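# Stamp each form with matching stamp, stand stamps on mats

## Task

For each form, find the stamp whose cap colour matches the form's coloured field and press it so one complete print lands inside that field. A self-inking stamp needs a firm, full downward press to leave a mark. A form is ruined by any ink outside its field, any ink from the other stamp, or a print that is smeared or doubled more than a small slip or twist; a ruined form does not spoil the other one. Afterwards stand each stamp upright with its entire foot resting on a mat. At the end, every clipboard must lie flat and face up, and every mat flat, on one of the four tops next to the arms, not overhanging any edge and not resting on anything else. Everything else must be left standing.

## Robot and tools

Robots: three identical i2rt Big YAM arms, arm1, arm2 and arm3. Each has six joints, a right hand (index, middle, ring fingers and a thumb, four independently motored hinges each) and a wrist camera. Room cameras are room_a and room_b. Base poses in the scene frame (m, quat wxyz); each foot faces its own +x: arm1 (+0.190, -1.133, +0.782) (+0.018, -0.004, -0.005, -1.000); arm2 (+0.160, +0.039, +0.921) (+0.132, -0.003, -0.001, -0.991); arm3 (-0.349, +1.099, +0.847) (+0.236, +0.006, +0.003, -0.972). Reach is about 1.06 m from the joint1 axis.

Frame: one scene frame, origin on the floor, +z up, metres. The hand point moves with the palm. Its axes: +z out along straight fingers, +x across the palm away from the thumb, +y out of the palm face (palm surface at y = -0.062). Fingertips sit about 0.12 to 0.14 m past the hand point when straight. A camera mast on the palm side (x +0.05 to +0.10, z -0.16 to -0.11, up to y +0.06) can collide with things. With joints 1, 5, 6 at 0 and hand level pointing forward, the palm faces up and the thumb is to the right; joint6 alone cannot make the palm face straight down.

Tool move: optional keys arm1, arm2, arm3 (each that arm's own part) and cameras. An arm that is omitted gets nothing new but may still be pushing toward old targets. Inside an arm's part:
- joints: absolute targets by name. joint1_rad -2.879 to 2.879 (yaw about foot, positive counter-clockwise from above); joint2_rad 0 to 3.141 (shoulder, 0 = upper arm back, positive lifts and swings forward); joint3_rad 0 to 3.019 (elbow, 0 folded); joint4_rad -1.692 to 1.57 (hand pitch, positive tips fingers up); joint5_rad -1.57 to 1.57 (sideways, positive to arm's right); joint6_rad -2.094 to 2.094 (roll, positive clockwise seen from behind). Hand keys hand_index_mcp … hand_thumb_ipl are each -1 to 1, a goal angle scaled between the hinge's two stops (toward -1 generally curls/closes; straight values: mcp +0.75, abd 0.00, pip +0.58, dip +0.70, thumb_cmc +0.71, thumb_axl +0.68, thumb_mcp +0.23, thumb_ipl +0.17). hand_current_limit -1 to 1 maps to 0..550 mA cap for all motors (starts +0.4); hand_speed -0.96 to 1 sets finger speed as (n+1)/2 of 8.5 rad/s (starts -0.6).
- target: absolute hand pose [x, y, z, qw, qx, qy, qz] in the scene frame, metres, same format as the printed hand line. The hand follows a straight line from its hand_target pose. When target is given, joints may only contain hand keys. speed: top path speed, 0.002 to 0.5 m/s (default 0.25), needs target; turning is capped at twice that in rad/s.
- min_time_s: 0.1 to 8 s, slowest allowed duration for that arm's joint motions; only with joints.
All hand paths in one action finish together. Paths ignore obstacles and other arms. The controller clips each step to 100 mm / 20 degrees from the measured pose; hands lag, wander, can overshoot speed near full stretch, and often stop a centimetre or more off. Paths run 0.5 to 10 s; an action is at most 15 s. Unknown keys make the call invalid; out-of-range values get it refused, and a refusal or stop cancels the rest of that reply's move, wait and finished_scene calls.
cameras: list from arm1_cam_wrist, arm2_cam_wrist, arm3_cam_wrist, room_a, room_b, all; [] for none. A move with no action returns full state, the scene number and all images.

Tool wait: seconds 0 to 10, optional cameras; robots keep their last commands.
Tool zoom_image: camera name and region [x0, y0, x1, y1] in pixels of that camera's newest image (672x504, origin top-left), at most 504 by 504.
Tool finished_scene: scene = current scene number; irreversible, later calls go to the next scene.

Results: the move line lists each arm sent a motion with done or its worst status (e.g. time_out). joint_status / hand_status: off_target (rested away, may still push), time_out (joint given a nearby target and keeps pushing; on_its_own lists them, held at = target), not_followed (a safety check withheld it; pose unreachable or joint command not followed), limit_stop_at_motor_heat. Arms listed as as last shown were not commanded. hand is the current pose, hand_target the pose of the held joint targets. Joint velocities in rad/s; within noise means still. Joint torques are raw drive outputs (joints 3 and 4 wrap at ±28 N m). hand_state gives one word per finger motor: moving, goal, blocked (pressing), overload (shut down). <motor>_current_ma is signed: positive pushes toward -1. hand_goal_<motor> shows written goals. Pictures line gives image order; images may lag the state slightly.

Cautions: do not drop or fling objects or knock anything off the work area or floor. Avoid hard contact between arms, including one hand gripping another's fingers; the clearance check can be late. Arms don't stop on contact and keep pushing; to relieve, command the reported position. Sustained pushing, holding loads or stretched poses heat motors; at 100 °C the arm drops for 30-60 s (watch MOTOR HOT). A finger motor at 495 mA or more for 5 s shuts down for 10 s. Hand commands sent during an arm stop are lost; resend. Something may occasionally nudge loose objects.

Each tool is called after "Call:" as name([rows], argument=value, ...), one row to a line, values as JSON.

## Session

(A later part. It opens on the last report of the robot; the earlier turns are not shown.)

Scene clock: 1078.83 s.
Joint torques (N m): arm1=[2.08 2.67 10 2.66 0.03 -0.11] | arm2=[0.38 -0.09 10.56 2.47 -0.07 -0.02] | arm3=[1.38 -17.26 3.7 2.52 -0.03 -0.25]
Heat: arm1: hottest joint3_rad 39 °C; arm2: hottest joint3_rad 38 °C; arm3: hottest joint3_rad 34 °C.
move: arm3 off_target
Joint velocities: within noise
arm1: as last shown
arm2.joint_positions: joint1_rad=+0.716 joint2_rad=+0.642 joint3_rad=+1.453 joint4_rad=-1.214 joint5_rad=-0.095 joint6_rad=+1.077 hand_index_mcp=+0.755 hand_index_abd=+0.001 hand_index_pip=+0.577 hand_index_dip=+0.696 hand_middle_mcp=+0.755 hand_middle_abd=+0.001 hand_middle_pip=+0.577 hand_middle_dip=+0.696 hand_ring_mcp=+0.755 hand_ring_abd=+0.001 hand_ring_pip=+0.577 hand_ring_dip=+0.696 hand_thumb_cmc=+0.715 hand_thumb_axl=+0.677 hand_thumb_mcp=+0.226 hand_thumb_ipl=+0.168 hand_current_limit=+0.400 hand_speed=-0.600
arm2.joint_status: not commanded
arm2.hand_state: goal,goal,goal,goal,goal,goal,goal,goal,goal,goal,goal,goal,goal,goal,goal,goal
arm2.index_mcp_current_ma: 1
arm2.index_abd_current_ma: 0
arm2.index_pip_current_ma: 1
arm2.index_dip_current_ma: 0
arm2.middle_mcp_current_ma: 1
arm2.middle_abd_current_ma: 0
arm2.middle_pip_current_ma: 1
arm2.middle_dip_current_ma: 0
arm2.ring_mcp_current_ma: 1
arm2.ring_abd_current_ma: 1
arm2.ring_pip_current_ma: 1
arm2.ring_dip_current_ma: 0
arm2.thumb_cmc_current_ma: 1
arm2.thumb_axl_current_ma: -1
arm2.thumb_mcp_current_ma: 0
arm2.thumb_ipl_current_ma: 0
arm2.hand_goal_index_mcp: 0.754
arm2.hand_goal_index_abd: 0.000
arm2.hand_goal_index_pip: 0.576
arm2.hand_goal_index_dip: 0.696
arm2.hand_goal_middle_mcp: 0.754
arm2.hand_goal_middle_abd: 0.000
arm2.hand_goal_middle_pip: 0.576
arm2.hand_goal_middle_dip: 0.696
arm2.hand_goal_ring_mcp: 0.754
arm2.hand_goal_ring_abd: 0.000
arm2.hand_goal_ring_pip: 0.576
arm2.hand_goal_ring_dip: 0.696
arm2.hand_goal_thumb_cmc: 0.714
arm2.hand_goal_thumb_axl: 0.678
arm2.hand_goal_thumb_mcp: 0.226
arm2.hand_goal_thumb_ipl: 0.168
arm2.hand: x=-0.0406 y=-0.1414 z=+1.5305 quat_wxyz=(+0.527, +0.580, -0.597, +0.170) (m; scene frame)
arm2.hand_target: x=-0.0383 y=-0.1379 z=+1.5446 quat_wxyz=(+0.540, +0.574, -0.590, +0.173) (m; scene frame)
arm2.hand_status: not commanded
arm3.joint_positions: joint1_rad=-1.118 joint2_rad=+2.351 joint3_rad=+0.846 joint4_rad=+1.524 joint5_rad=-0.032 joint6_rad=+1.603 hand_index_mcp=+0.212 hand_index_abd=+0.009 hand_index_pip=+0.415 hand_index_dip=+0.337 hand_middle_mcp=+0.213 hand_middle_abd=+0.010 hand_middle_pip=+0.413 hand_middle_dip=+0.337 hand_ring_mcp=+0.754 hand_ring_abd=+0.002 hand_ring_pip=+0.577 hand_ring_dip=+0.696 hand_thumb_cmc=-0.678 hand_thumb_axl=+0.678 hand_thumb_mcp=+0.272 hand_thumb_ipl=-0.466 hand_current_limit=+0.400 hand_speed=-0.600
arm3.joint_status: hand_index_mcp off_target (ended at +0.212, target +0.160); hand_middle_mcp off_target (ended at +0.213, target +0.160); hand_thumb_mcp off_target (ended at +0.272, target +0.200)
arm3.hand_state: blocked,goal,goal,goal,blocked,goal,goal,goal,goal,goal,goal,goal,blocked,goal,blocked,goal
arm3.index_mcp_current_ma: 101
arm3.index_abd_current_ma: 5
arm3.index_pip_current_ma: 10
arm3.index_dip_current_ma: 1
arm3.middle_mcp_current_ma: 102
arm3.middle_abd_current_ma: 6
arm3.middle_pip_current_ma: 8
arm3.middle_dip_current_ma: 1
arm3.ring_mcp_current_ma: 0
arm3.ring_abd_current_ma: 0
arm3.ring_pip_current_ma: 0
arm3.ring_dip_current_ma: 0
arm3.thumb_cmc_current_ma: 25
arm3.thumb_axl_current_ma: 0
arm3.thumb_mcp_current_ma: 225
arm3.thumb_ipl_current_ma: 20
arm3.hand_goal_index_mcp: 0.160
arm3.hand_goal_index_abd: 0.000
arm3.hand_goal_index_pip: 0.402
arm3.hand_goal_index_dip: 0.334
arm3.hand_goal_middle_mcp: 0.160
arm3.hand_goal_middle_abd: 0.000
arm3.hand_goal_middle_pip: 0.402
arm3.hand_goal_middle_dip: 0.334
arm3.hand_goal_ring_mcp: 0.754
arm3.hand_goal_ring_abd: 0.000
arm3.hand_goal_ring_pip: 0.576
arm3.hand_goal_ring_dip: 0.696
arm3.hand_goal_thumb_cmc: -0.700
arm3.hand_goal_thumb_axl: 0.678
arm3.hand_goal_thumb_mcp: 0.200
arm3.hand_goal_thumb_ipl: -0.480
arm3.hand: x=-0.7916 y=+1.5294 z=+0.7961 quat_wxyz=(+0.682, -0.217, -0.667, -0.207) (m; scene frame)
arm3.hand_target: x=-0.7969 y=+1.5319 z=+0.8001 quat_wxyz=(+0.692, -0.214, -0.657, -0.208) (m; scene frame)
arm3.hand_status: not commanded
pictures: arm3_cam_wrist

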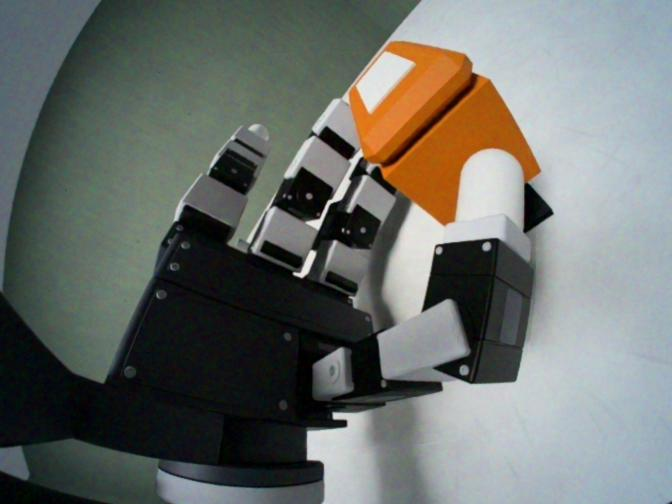

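Call:
move(arm3={"joints": {"hand_index_mcp": 0.05, "hand_middle_mcp": 0.06, "hand_thumb_mcp": 0.13}}, cameras=[])

Call:
move(arm3={"target": [-0.797, 1.532, 0.88, 0.6924, -0.2144, -0.6566, -0.2078], "speed": 0.06}, cameras=["arm3_cam_wrist"])

Scene clock: 1083.20 s.
Joint torques (N m): arm1=[2.02 2.73 10.02 2.66 0.03 -0.11] | arm2=[0.38 -0.03 10.56 2.47 -0.07 -0.02] | arm3=[1.38 -17.26 3.7 2.52 0.03 -0.28]
Heat: arm1: hottest joint3_rad 39 °C; arm2: hottest joint3_rad 38 °C; arm3: hottest joint3_rad 34 °C.
move: arm3 off_target
Joint velocities: arm1=[-0.005 0.005 -0.022 -0.017 -0.168 0.037] | arm2=[within noise] | arm3=[within noise]
arm1, arm2: as last shown
arm3.joint_positions: joint1_rad=-1.118 joint2_rad=+2.351 joint3_rad=+0.847 joint4_rad=+1.524 joint5_rad=-0.034 joint6_rad=+1.605 hand_index_mcp=+0.178 hand_index_abd=+0.009 hand_index_pip=+0.436 hand_index_dip=+0.344 hand_middle_mcp=+0.181 hand_middle_abd=+0.010 hand_middle_pip=+0.430 hand_middle_dip=+0.343 hand_ring_mcp=+0.754 hand_ring_abd=+0.002 hand_ring_pip=+0.577 hand_ring_dip=+0.696 hand_thumb_cmc=-0.678 hand_thumb_axl=+0.680 hand_thumb_mcp=+0.270 hand_thumb_ipl=-0.444 hand_current_limit=+0.400 hand_speed=-0.600
arm3.joint_status: hand_index_mcp off_target (ended at +0.178, target +0.050); hand_middle_mcp off_target (ended at +0.181, target +0.060); hand_thumb_mcp off_target (ended at +0.270, target +0.130)
arm3.hand_state: blocked,goal,blocked,goal,blocked,goal,blocked,goal,goal,goal,goal,goal,blocked,goal,blocked,blocked
arm3.index_mcp_current_ma: 385
arm3.index_abd_current_ma: 5
arm3.index_pip_current_ma: 46
arm3.index_dip_current_ma: 7
arm3.middle_mcp_current_ma: 373
arm3.middle_abd_current_ma: 6
arm3.middle_pip_current_ma: 35
arm3.middle_dip_current_ma: 6
arm3.ring_mcp_current_ma: 0
arm3.ring_abd_current_ma: 0
arm3.ring_pip_current_ma: 0
arm3.ring_dip_current_ma: 0
arm3.thumb_cmc_current_ma: 25
arm3.thumb_axl_current_ma: 1
arm3.thumb_mcp_current_ma: 385
arm3.thumb_ipl_current_ma: 81
arm3.hand_goal_index_mcp: 0.050
arm3.hand_goal_index_abd: 0.000
arm3.hand_goal_index_pip: 0.402
arm3.hand_goal_index_dip: 0.334
arm3.hand_goal_middle_mcp: 0.060
arm3.hand_goal_middle_abd: 0.000
arm3.hand_goal_middle_pip: 0.402
arm3.hand_goal_middle_dip: 0.334
arm3.hand_goal_ring_mcp: 0.754
arm3.hand_goal_ring_abd: 0.000
arm3.hand_goal_ring_pip: 0.576
arm3.hand_goal_ring_dip: 0.696
arm3.hand_goal_thumb_cmc: -0.700
arm3.hand_goal_thumb_axl: 0.678
arm3.hand_goal_thumb_mcp: 0.130
arm3.hand_goal_thumb_ipl: -0.480
arm3.hand: x=-0.7922 y=+1.5294 z=+0.7962 quat_wxyz=(+0.682, -0.217, -0.667, -0.206) (m; scene frame)
arm3.hand_target: x=-0.7969 y=+1.5319 z=+0.8002 quat_wxyz=(+0.692, -0.214, -0.657, -0.208) (m; scene frame)
arm3.hand_status: not commanded
pictures: none
No camera images: "cameras" was empty.

Scene clock: 1085.30 s.
Joint torques (N m): arm1=[2.02 2.73 10.02 2.66 0.03 -0.11] | arm2=[0.38 -0.09 10.56 2.47 -0.07 -0.01] | arm3=[1.26 -20.72 3.59 1.76 -0.04 -0.42]
Heat: arm1: hottest joint3_rad 39 °C; arm2: hottest joint3_rad 38 °C; arm3: hottest joint3_rad 34 °C.
move: arm3 off_target
Joint velocities: within noise
arm1, arm2: as last shown
arm3.joint_positions: joint1_rad=-1.118 joint2_rad=+2.155 joint3_rad=+0.780 joint4_rad=+1.384 joint5_rad=-0.034 joint6_rad=+1.618 hand_index_mcp=+0.176 hand_index_abd=+0.009 hand_index_pip=+0.437 hand_index_dip=+0.345 hand_middle_mcp=+0.177 hand_middle_abd=+0.010 hand_middle_pip=+0.430 hand_middle_dip=+0.343 hand_ring_mcp=+0.754 hand_ring_abd=+0.002 hand_ring_pip=+0.577 hand_ring_dip=+0.696 hand_thumb_cmc=-0.674 hand_thumb_axl=+0.683 hand_thumb_mcp=+0.270 hand_thumb_ipl=-0.441 hand_current_limit=+0.400 hand_speed=-0.600
arm3.joint_status: not commanded
arm3.hand_state: blocked,goal,blocked,goal,blocked,goal,blocked,goal,goal,goal,goal,goal,blocked,goal,blocked,blocked
arm3.index_mcp_current_ma: 385
arm3.index_abd_current_ma: 5
arm3.index_pip_current_ma: 49
arm3.index_dip_current_ma: 8
arm3.middle_mcp_current_ma: 351
arm3.middle_abd_current_ma: 6
arm3.middle_pip_current_ma: 35
arm3.middle_dip_current_ma: 6
arm3.ring_mcp_current_ma: 0
arm3.ring_abd_current_ma: 0
arm3.ring_pip_current_ma: 0
arm3.ring_dip_current_ma: 0
arm3.thumb_cmc_current_ma: 33
arm3.thumb_axl_current_ma: 3
arm3.thumb_mcp_current_ma: 385
arm3.thumb_ipl_current_ma: 93
arm3.hand_goal_index_mcp: 0.050
arm3.hand_goal_index_abd: 0.000
arm3.hand_goal_index_pip: 0.402
arm3.hand_goal_index_dip: 0.334
arm3.hand_goal_middle_mcp: 0.060
arm3.hand_goal_middle_abd: 0.000
arm3.hand_goal_middle_pip: 0.402
arm3.hand_goal_middle_dip: 0.334
arm3.hand_goal_ring_mcp: 0.754
arm3.hand_goal_ring_abd: 0.000
arm3.hand_goal_ring_pip: 0.576
arm3.hand_goal_ring_dip: 0.696
arm3.hand_goal_thumb_cmc: -0.700
arm3.hand_goal_thumb_axl: 0.678
arm3.hand_goal_thumb_mcp: 0.130
arm3.hand_goal_thumb_ipl: -0.480
arm3.hand: x=-0.7928 y=+1.5285 z=+0.8559 quat_wxyz=(+0.680, -0.222, -0.669, -0.201) (m; scene frame)
arm3.hand_target: x=-0.7968 y=+1.5318 z=+0.8796 quat_wxyz=(+0.692, -0.214, -0.657, -0.208) (m; scene frame)
arm3.hand_status: off_target (0.025 m and 2.4 deg from the pose sent, 0.084 m and 1.7 deg at the start)
pictures: arm3_cam_wrist

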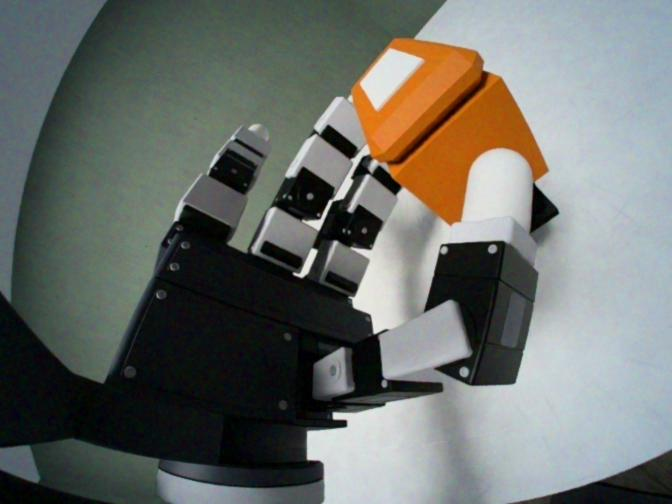

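Call:
move(arm3={"target": [-0.797, 1.532, 1.10, 0.6924, -0.2144, -0.6566, -0.2078], "speed": 0.25}, cameras=[])

Call:
move(arm3={"joints": {"joint1_rad": 1.75, "joint5_rad": 0.95}, "min_time_s": 5}, cameras=["arm3_cam_wrist", "room_a"])

Scene clock: 1114.57 s.
Joint torques (N m): arm1=[2.08 2.67 10.02 2.66 0.03 -0.11] | arm2=[0.38 -0.09 10.56 2.47 -0.07 -0.02] | arm3=[0.73 -15.85 11.1 1.78 -0.06 -0.45]
Heat: arm1: hottest joint3_rad 39 °C; arm2: hottest joint3_rad 38 °C; arm3: hottest joint2_rad 33 °C.
move: arm3 off_target
Joint velocities: within noise
arm1, arm2: as last shown
arm3.joint_positions: joint1_rad=-1.118 joint2_rad=+1.540 joint3_rad=+0.773 joint4_rad=+0.744 joint5_rad=-0.039 joint6_rad=+1.620 hand_index_mcp=+0.176 hand_index_abd=+0.009 hand_index_pip=+0.437 hand_index_dip=+0.345 hand_middle_mcp=+0.175 hand_middle_abd=+0.010 hand_middle_pip=+0.430 hand_middle_dip=+0.343 hand_ring_mcp=+0.754 hand_ring_abd=+0.002 hand_ring_pip=+0.577 hand_ring_dip=+0.696 hand_thumb_cmc=-0.671 hand_thumb_axl=+0.684 hand_thumb_mcp=+0.270 hand_thumb_ipl=-0.441 hand_current_limit=+0.400 hand_speed=-0.600
arm3.joint_status: not commanded
arm3.hand_state: blocked,goal,blocked,goal,blocked,goal,blocked,goal,goal,goal,goal,goal,blocked,goal,blocked,blocked
arm3.index_mcp_current_ma: 385
arm3.index_abd_current_ma: 5
arm3.index_pip_current_ma: 49
arm3.index_dip_current_ma: 8
arm3.middle_mcp_current_ma: 345
arm3.middle_abd_current_ma: 6
arm3.middle_pip_current_ma: 35
arm3.middle_dip_current_ma: 6
arm3.ring_mcp_current_ma: 0
arm3.ring_abd_current_ma: 0
arm3.ring_pip_current_ma: 0
arm3.ring_dip_current_ma: 0
arm3.thumb_cmc_current_ma: 39
arm3.thumb_axl_current_ma: 4
arm3.thumb_mcp_current_ma: 385
arm3.thumb_ipl_current_ma: 95
arm3.hand_goal_index_mcp: 0.050
arm3.hand_goal_index_abd: 0.000
arm3.hand_goal_index_pip: 0.402
arm3.hand_goal_index_dip: 0.334
arm3.hand_goal_middle_mcp: 0.060
arm3.hand_goal_middle_abd: 0.000
arm3.hand_goal_middle_pip: 0.402
arm3.hand_goal_middle_dip: 0.334
arm3.hand_goal_ring_mcp: 0.754
arm3.hand_goal_ring_abd: 0.000
arm3.hand_goal_ring_pip: 0.576
arm3.hand_goal_ring_dip: 0.696
arm3.hand_goal_thumb_cmc: -0.700
arm3.hand_goal_thumb_axl: 0.678
arm3.hand_goal_thumb_mcp: 0.130
arm3.hand_goal_thumb_ipl: -0.480
arm3.hand: x=-0.7883 y=+1.5206 z=+1.0595 quat_wxyz=(+0.670, -0.225, -0.680, -0.195) (m; scene frame)
arm3.hand_target: x=-0.7951 y=+1.5304 z=+1.1001 quat_wxyz=(+0.692, -0.214, -0.657, -0.208) (m; scene frame)
arm3.hand_status: off_target (0.043 m and 4.2 deg from the pose sent, 0.244 m and 2.4 deg at the start)
pictures: none
No camera images: "cameras" was empty.

Scene clock: 1120.10 s.
Joint torques (N m): arm1=[2.14 2.67 10.03 2.66 0.03 -0.11] | arm2=[0.38 -0.03 10.56 2.45 -0.07 -0.01] | arm3=[1.61 -15.03 10.59 1.28 0.08 -0.45]
Heat: arm1: hottest joint3_rad 39 °C; arm2: hottest joint3_rad 38 °C; arm3: hottest joint3_rad 34 °C.
move: arm3 done
Joint velocities: within noise
arm1, arm2: as last shown
arm3.joint_positions: joint1_rad=+1.752 joint2_rad=+1.540 joint3_rad=+0.773 joint4_rad=+0.744 joint5_rad=+0.948 joint6_rad=+1.620 hand_index_mcp=+0.174 hand_index_abd=+0.009 hand_index_pip=+0.437 hand_index_dip=+0.345 hand_middle_mcp=+0.174 hand_middle_abd=+0.010 hand_middle_pip=+0.430 hand_middle_dip=+0.343 hand_ring_mcp=+0.754 hand_ring_abd=+0.002 hand_ring_pip=+0.577 hand_ring_dip=+0.696 hand_thumb_cmc=-0.671 hand_thumb_axl=+0.684 hand_thumb_mcp=+0.270 hand_thumb_ipl=-0.439 hand_current_limit=+0.400 hand_speed=-0.600
arm3.joint_status: all done
arm3.hand_state: blocked,goal,blocked,goal,blocked,goal,blocked,goal,goal,goal,goal,goal,blocked,goal,blocked,blocked
arm3.index_mcp_current_ma: 385
arm3.index_abd_current_ma: 5
arm3.index_pip_current_ma: 50
arm3.index_dip_current_ma: 8
arm3.middle_mcp_current_ma: 339
arm3.middle_abd_current_ma: 6
arm3.middle_pip_current_ma: 36
arm3.middle_dip_current_ma: 6
arm3.ring_mcp_current_ma: 0
arm3.ring_abd_current_ma: 0
arm3.ring_pip_current_ma: 0
arm3.ring_dip_current_ma: 0
arm3.thumb_cmc_current_ma: 39
arm3.thumb_axl_current_ma: 4
arm3.thumb_mcp_current_ma: 385
arm3.thumb_ipl_current_ma: 102
arm3.hand_goal_index_mcp: 0.050
arm3.hand_goal_index_abd: 0.000
arm3.hand_goal_index_pip: 0.402
arm3.hand_goal_index_dip: 0.334
arm3.hand_goal_middle_mcp: 0.060
arm3.hand_goal_middle_abd: 0.000
arm3.hand_goal_middle_pip: 0.402
arm3.hand_goal_middle_dip: 0.334
arm3.hand_goal_ring_mcp: 0.754
arm3.hand_goal_ring_abd: 0.000
arm3.hand_goal_ring_pip: 0.576
arm3.hand_goal_ring_dip: 0.696
arm3.hand_goal_thumb_cmc: -0.700
arm3.hand_goal_thumb_axl: 0.678
arm3.hand_goal_thumb_mcp: 0.130
arm3.hand_goal_thumb_ipl: -0.480
arm3.hand: x=-0.2209 y=+0.6169 z=+1.0616 quat_wxyz=(+0.552, +0.416, -0.582, +0.428) (m; scene frame)
arm3.hand_target: x=-0.2155 y=+0.6075 z=+1.0918 quat_wxyz=(+0.554, +0.392, -0.581, +0.449) (m; scene frame)
arm3.hand_status: not commanded
pictures: arm3_cam_wrist, room_a

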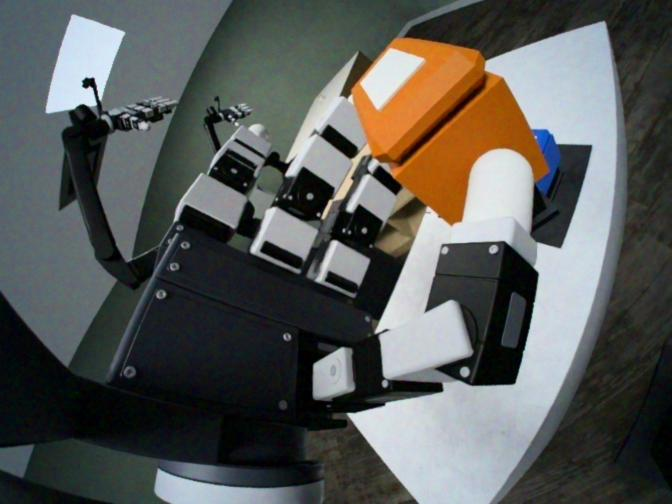

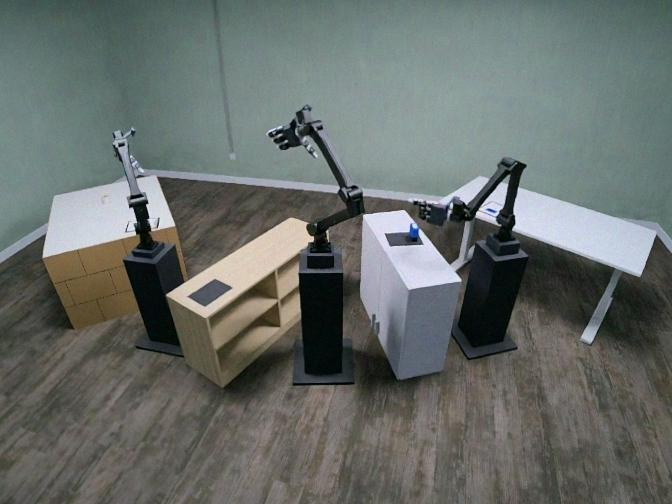

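Call:
move(arm3={"target": [-0.116, 0.512, 0.95, 0.6026, 0.4105, -0.5561, 0.3999], "speed": 0.2}, cameras=["arm3_cam_wrist", "room_a"])

Call:
zoom_image(camera="room_a", region=[360, 170, 500, 290])

Scene clock: 1150.07 s.
Joint torques (N m): arm1=[2.08 2.78 10 2.66 0.03 -0.11] | arm2=[0.38 -0.09 10.56 2.47 -0.07 -0.02] | arm3=[2.49 -20.84 8.54 1.92 -0.03 -0.62]
Heat: arm1: hottest joint3_rad 39 °C; arm2: hottest joint3_rad 38 °C; arm3: hottest joint3_rad 38 °C.
move: arm3 off_target
Joint velocities: within noise
arm1, arm2: as last shown
arm3.joint_positions: joint1_rad=+1.780 joint2_rad=+2.147 joint3_rad=+1.173 joint4_rad=+1.020 joint5_rad=+1.039 joint6_rad=+1.446 hand_index_mcp=+0.174 hand_index_abd=+0.009 hand_index_pip=+0.437 hand_index_dip=+0.345 hand_middle_mcp=+0.174 hand_middle_abd=+0.010 hand_middle_pip=+0.430 hand_middle_dip=+0.343 hand_ring_mcp=+0.754 hand_ring_abd=+0.002 hand_ring_pip=+0.577 hand_ring_dip=+0.696 hand_thumb_cmc=-0.671 hand_thumb_axl=+0.684 hand_thumb_mcp=+0.270 hand_thumb_ipl=-0.439 hand_current_limit=+0.400 hand_speed=-0.600
arm3.joint_status: not commanded
arm3.hand_state: blocked,goal,blocked,goal,blocked,goal,blocked,goal,goal,goal,goal,goal,blocked,goal,blocked,blocked
arm3.index_mcp_current_ma: 385
arm3.index_abd_current_ma: 5
arm3.index_pip_current_ma: 51
arm3.index_dip_current_ma: 8
arm3.middle_mcp_current_ma: 339
arm3.middle_abd_current_ma: 6
arm3.middle_pip_current_ma: 36
arm3.middle_dip_current_ma: 6
arm3.ring_mcp_current_ma: 0
arm3.ring_abd_current_ma: 0
arm3.ring_pip_current_ma: 0
arm3.ring_dip_current_ma: 0
arm3.thumb_cmc_current_ma: 39
arm3.thumb_axl_current_ma: 4
arm3.thumb_mcp_current_ma: 385
arm3.thumb_ipl_current_ma: 102
arm3.hand_goal_index_mcp: 0.050
arm3.hand_goal_index_abd: 0.000
arm3.hand_goal_index_pip: 0.402
arm3.hand_goal_index_dip: 0.334
arm3.hand_goal_middle_mcp: 0.060
arm3.hand_goal_middle_abd: 0.000
arm3.hand_goal_middle_pip: 0.402
arm3.hand_goal_middle_dip: 0.334
arm3.hand_goal_ring_mcp: 0.754
arm3.hand_goal_ring_abd: 0.000
arm3.hand_goal_ring_pip: 0.576
arm3.hand_goal_ring_dip: 0.696
arm3.hand_goal_thumb_cmc: -0.700
arm3.hand_goal_thumb_axl: 0.678
arm3.hand_goal_thumb_mcp: 0.130
arm3.hand_goal_thumb_ipl: -0.480
arm3.hand: x=-0.1283 y=+0.5209 z=+0.9322 quat_wxyz=(+0.599, +0.424, -0.561, +0.384) (m; scene frame)
arm3.hand_target: x=-0.1165 y=+0.5129 z=+0.9501 quat_wxyz=(+0.602, +0.410, -0.556, +0.400) (m; scene frame)
arm3.hand_status: off_target (0.023 m and 2.5 deg from the pose sent, 0.186 m and 7.3 deg at the start)
pictures: arm3_cam_wrist, room_a

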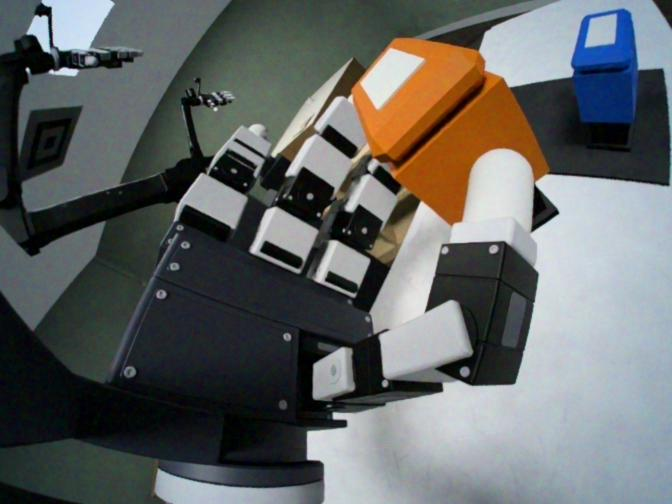

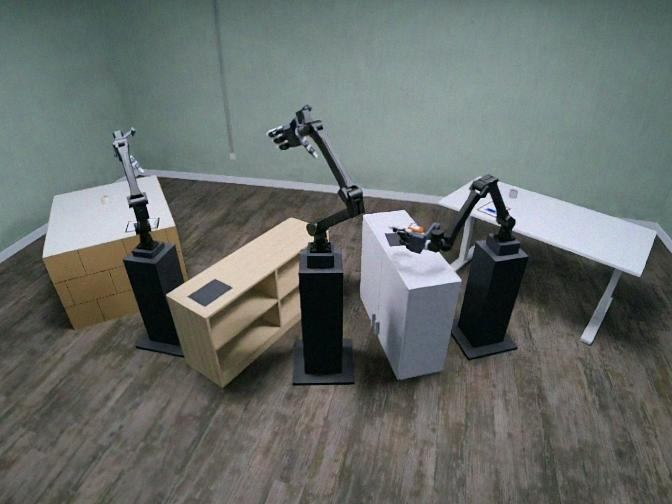

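Scaled by 3.600 from the camera's 672x504 image, which has a finer 960x720 frame.

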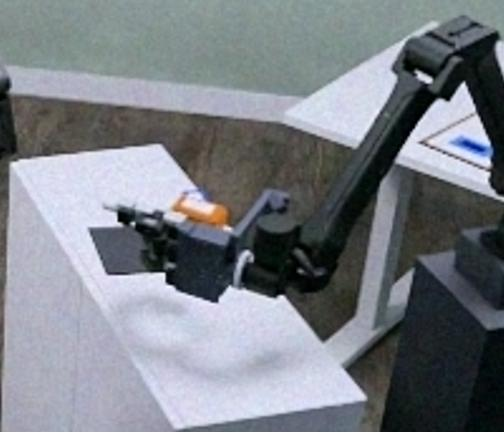

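Call:
move(arm3={"target": [-0.110, 0.509, 0.868, 0.6026, 0.4105, -0.5561, 0.3999], "speed": 0.1}, cameras=["arm3_cam_wrist"])

Call:
zoom_image(camera="arm3_cam_wrist", region=[440, 130, 640, 330])

Scene clock: 1159.83 s.
Joint torques (N m): arm1=[2.02 2.78 10.03 2.66 0.03 -0.11] | arm2=[0.38 -0.03 10.56 2.45 -0.07 -0.01] | arm3=[2.84 -21.54 7.34 1.87 -0.01 -0.62]
Heat: arm1: hottest joint3_rad 39 °C; arm2: hottest joint3_rad 38 °C; arm3: hottest joint3_rad 37 °C.
move: arm3 off_target
Joint velocities: within noise
arm1, arm2: as last shown
arm3.joint_positions: joint1_rad=+1.780 joint2_rad=+2.334 joint3_rad=+1.237 joint4_rad=+1.152 joint5_rad=+1.041 joint6_rad=+1.445 hand_index_mcp=+0.174 hand_index_abd=+0.009 hand_index_pip=+0.437 hand_index_dip=+0.345 hand_middle_mcp=+0.174 hand_middle_abd=+0.010 hand_middle_pip=+0.430 hand_middle_dip=+0.343 hand_ring_mcp=+0.754 hand_ring_abd=+0.002 hand_ring_pip=+0.577 hand_ring_dip=+0.696 hand_thumb_cmc=-0.671 hand_thumb_axl=+0.684 hand_thumb_mcp=+0.270 hand_thumb_ipl=-0.439 hand_current_limit=+0.400 hand_speed=-0.600
arm3.joint_status: not commanded
arm3.hand_state: blocked,goal,blocked,goal,blocked,goal,blocked,goal,goal,goal,goal,goal,blocked,goal,blocked,blocked
arm3.index_mcp_current_ma: 385
arm3.index_abd_current_ma: 5
arm3.index_pip_current_ma: 51
arm3.index_dip_current_ma: 8
arm3.middle_mcp_current_ma: 339
arm3.middle_abd_current_ma: 6
arm3.middle_pip_current_ma: 36
arm3.middle_dip_current_ma: 6
arm3.ring_mcp_current_ma: 0
arm3.ring_abd_current_ma: 0
arm3.ring_pip_current_ma: 0
arm3.ring_dip_current_ma: 0
arm3.thumb_cmc_current_ma: 39
arm3.thumb_axl_current_ma: 4
arm3.thumb_mcp_current_ma: 385
arm3.thumb_ipl_current_ma: 102
arm3.hand_goal_index_mcp: 0.050
arm3.hand_goal_index_abd: 0.000
arm3.hand_goal_index_pip: 0.402
arm3.hand_goal_index_dip: 0.334
arm3.hand_goal_middle_mcp: 0.060
arm3.hand_goal_middle_abd: 0.000
arm3.hand_goal_middle_pip: 0.402
arm3.hand_goal_middle_dip: 0.334
arm3.hand_goal_ring_mcp: 0.754
arm3.hand_goal_ring_abd: 0.000
arm3.hand_goal_ring_pip: 0.576
arm3.hand_goal_ring_dip: 0.696
arm3.hand_goal_thumb_cmc: -0.700
arm3.hand_goal_thumb_axl: 0.678
arm3.hand_goal_thumb_mcp: 0.130
arm3.hand_goal_thumb_ipl: -0.480
arm3.hand: x=-0.1231 y=+0.5162 z=+0.8549 quat_wxyz=(+0.599, +0.421, -0.561, +0.386) (m; scene frame)
arm3.hand_target: x=-0.1104 y=+0.5096 z=+0.8681 quat_wxyz=(+0.602, +0.410, -0.556, +0.400) (m; scene frame)
arm3.hand_status: off_target (0.020 m and 2.1 deg from the pose sent, 0.068 m and 2.5 deg at the start)
pictures: arm3_cam_wrist

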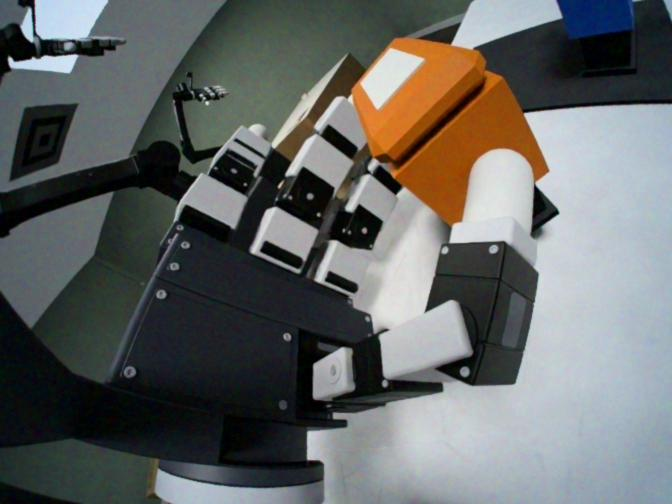

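Scaled by 2.520 from the camera's 672x504 image, which has a finer 960x720 frame.

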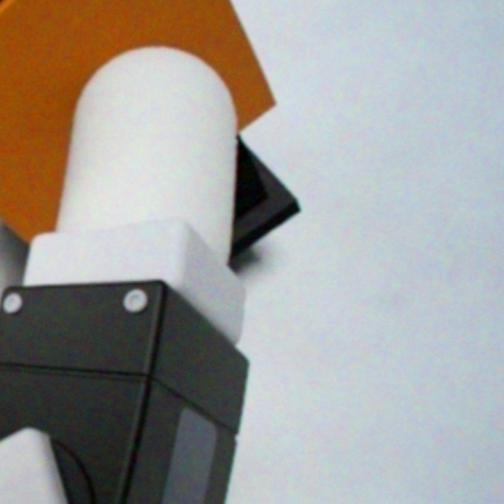

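Call:
move(arm3={"target": [-0.110, 0.509, 0.857, 0.6026, 0.4105, -0.5561, 0.3999], "speed": 0.04}, cameras=["arm3_cam_wrist"])

Call:
zoom_image(camera="arm3_cam_wrist", region=[440, 130, 640, 330])

Scene clock: 1164.17 s.
Joint torques (N m): arm1=[2.08 2.73 10.02 2.66 0.02 -0.11] | arm2=[0.38 -0.03 10.58 2.47 -0.06 -0.01] | arm3=[2.84 -21.42 7.32 1.87 -0.02 -0.62]
Heat: arm1: hottest joint3_rad 39 °C; arm2: hottest joint3_rad 38 °C; arm3: hottest joint3_rad 37 °C.
move: arm3 off_target
Joint velocities: within noise
arm1.joint_positions: joint1_rad=+0.735 joint2_rad=+0.647 joint3_rad=+1.436 joint4_rad=-1.366 joint5_rad=+0.029 joint6_rad=+1.135 hand_index_mcp=+0.755 hand_index_abd=+0.000 hand_index_pip=+0.577 hand_index_dip=+0.696 hand_middle_mcp=+0.755 hand_middle_abd=+0.000 hand_middle_pip=+0.577 hand_middle_dip=+0.696 hand_ring_mcp=+0.755 hand_ring_abd=+0.000 hand_ring_pip=+0.577 hand_ring_dip=+0.696 hand_thumb_cmc=+0.715 hand_thumb_axl=+0.677 hand_thumb_mcp=+0.226 hand_thumb_ipl=+0.168 hand_current_limit=+0.400 hand_speed=-0.600
arm1.joint_status: not commanded
arm1.hand_state: goal,goal,goal,goal,goal,goal,goal,goal,goal,goal,goal,goal,goal,goal,goal,goal
arm1.index_mcp_current_ma: 4
arm1.index_abd_current_ma: 1
arm1.index_pip_current_ma: 2
arm1.index_dip_current_ma: 0
arm1.middle_mcp_current_ma: 4
arm1.middle_abd_current_ma: 1
arm1.middle_pip_current_ma: 2
arm1.middle_dip_current_ma: 0
arm1.ring_mcp_current_ma: 4
arm1.ring_abd_current_ma: 1
arm1.ring_pip_current_ma: 2
arm1.ring_dip_current_ma: 0
arm1.thumb_cmc_current_ma: 2
arm1.thumb_axl_current_ma: -3
arm1.thumb_mcp_current_ma: -2
arm1.thumb_ipl_current_ma: -1
arm1.hand_goal_index_mcp: 0.754
arm1.hand_goal_index_abd: 0.000
arm1.hand_goal_index_pip: 0.576
arm1.hand_goal_index_dip: 0.696
arm1.hand_goal_middle_mcp: 0.754
arm1.hand_goal_middle_abd: 0.000
arm1.hand_goal_middle_pip: 0.576
arm1.hand_goal_middle_dip: 0.696
arm1.hand_goal_ring_mcp: 0.754
arm1.hand_goal_ring_abd: 0.000
arm1.hand_goal_ring_pip: 0.576
arm1.hand_goal_ring_dip: 0.696
arm1.hand_goal_thumb_cmc: 0.714
arm1.hand_goal_thumb_axl: 0.678
arm1.hand_goal_thumb_mcp: 0.226
arm1.hand_goal_thumb_ipl: 0.168
arm1.hand: x=-0.0438 y=-1.2302 z=+1.3483 quat_wxyz=(+0.478, +0.491, -0.725, +0.069) (m; scene frame)
arm1.hand_target: x=-0.0402 y=-1.2316 z=+1.3606 quat_wxyz=(+0.490, +0.492, -0.716, +0.075) (m; scene frame)
arm1.hand_status: not commanded
arm2: as last shown
arm3.joint_positions: joint1_rad=+1.780 joint2_rad=+2.357 joint3_rad=+1.245 joint4_rad=+1.169 joint5_rad=+1.041 joint6_rad=+1.445 hand_index_mcp=+0.174 hand_index_abd=+0.009 hand_index_pip=+0.437 hand_index_dip=+0.345 hand_middle_mcp=+0.174 hand_middle_abd=+0.010 hand_middle_pip=+0.430 hand_middle_dip=+0.343 hand_ring_mcp=+0.754 hand_ring_abd=+0.002 hand_ring_pip=+0.577 hand_ring_dip=+0.696 hand_thumb_cmc=-0.671 hand_thumb_axl=+0.684 hand_thumb_mcp=+0.270 hand_thumb_ipl=-0.439 hand_current_limit=+0.400 hand_speed=-0.600
arm3.joint_status: not commanded
arm3.hand_state: blocked,goal,blocked,goal,blocked,goal,blocked,goal,goal,goal,goal,goal,blocked,goal,blocked,blocked
arm3.index_mcp_current_ma: 385
arm3.index_abd_current_ma: 5
arm3.index_pip_current_ma: 51
arm3.index_dip_current_ma: 8
arm3.middle_mcp_current_ma: 339
arm3.middle_abd_current_ma: 6
arm3.middle_pip_current_ma: 36
arm3.middle_dip_current_ma: 6
arm3.ring_mcp_current_ma: 0
arm3.ring_abd_current_ma: 0
arm3.ring_pip_current_ma: 0
arm3.ring_dip_current_ma: 0
arm3.thumb_cmc_current_ma: 39
arm3.thumb_axl_current_ma: 4
arm3.thumb_mcp_current_ma: 385
arm3.thumb_ipl_current_ma: 102
arm3.hand_goal_index_mcp: 0.050
arm3.hand_goal_index_abd: 0.000
arm3.hand_goal_index_pip: 0.402
arm3.hand_goal_index_dip: 0.334
arm3.hand_goal_middle_mcp: 0.060
arm3.hand_goal_middle_abd: 0.000
arm3.hand_goal_middle_pip: 0.402
arm3.hand_goal_middle_dip: 0.334
arm3.hand_goal_ring_mcp: 0.754
arm3.hand_goal_ring_abd: 0.000
arm3.hand_goal_ring_pip: 0.576
arm3.hand_goal_ring_dip: 0.696
arm3.hand_goal_thumb_cmc: -0.700
arm3.hand_goal_thumb_axl: 0.678
arm3.hand_goal_thumb_mcp: 0.130
arm3.hand_goal_thumb_ipl: -0.480
arm3.hand: x=-0.1230 y=+0.5163 z=+0.8452 quat_wxyz=(+0.599, +0.420, -0.561, +0.386) (m; scene frame)
arm3.hand_target: x=-0.1104 y=+0.5096 z=+0.8572 quat_wxyz=(+0.602, +0.410, -0.556, +0.400) (m; scene frame)
arm3.hand_status: off_target (0.019 m and 2.0 deg from the pose sent, 0.015 m and 2.1 deg at the start)
pictures: arm3_cam_wrist

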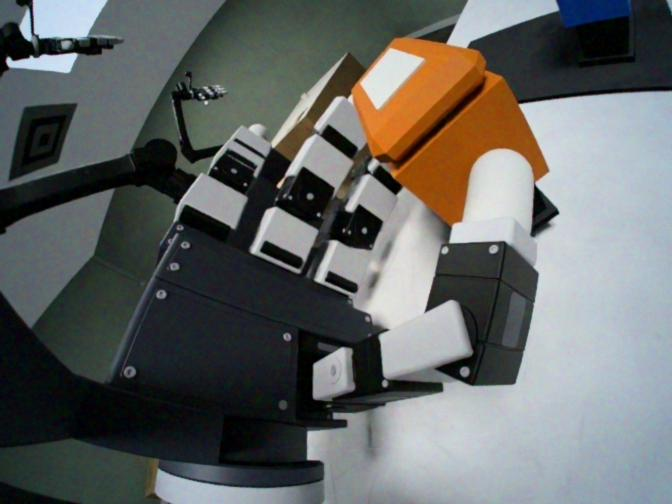

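Scaled by 2.520 from the camera's 672x504 image, which has a finer 960x720 frame.

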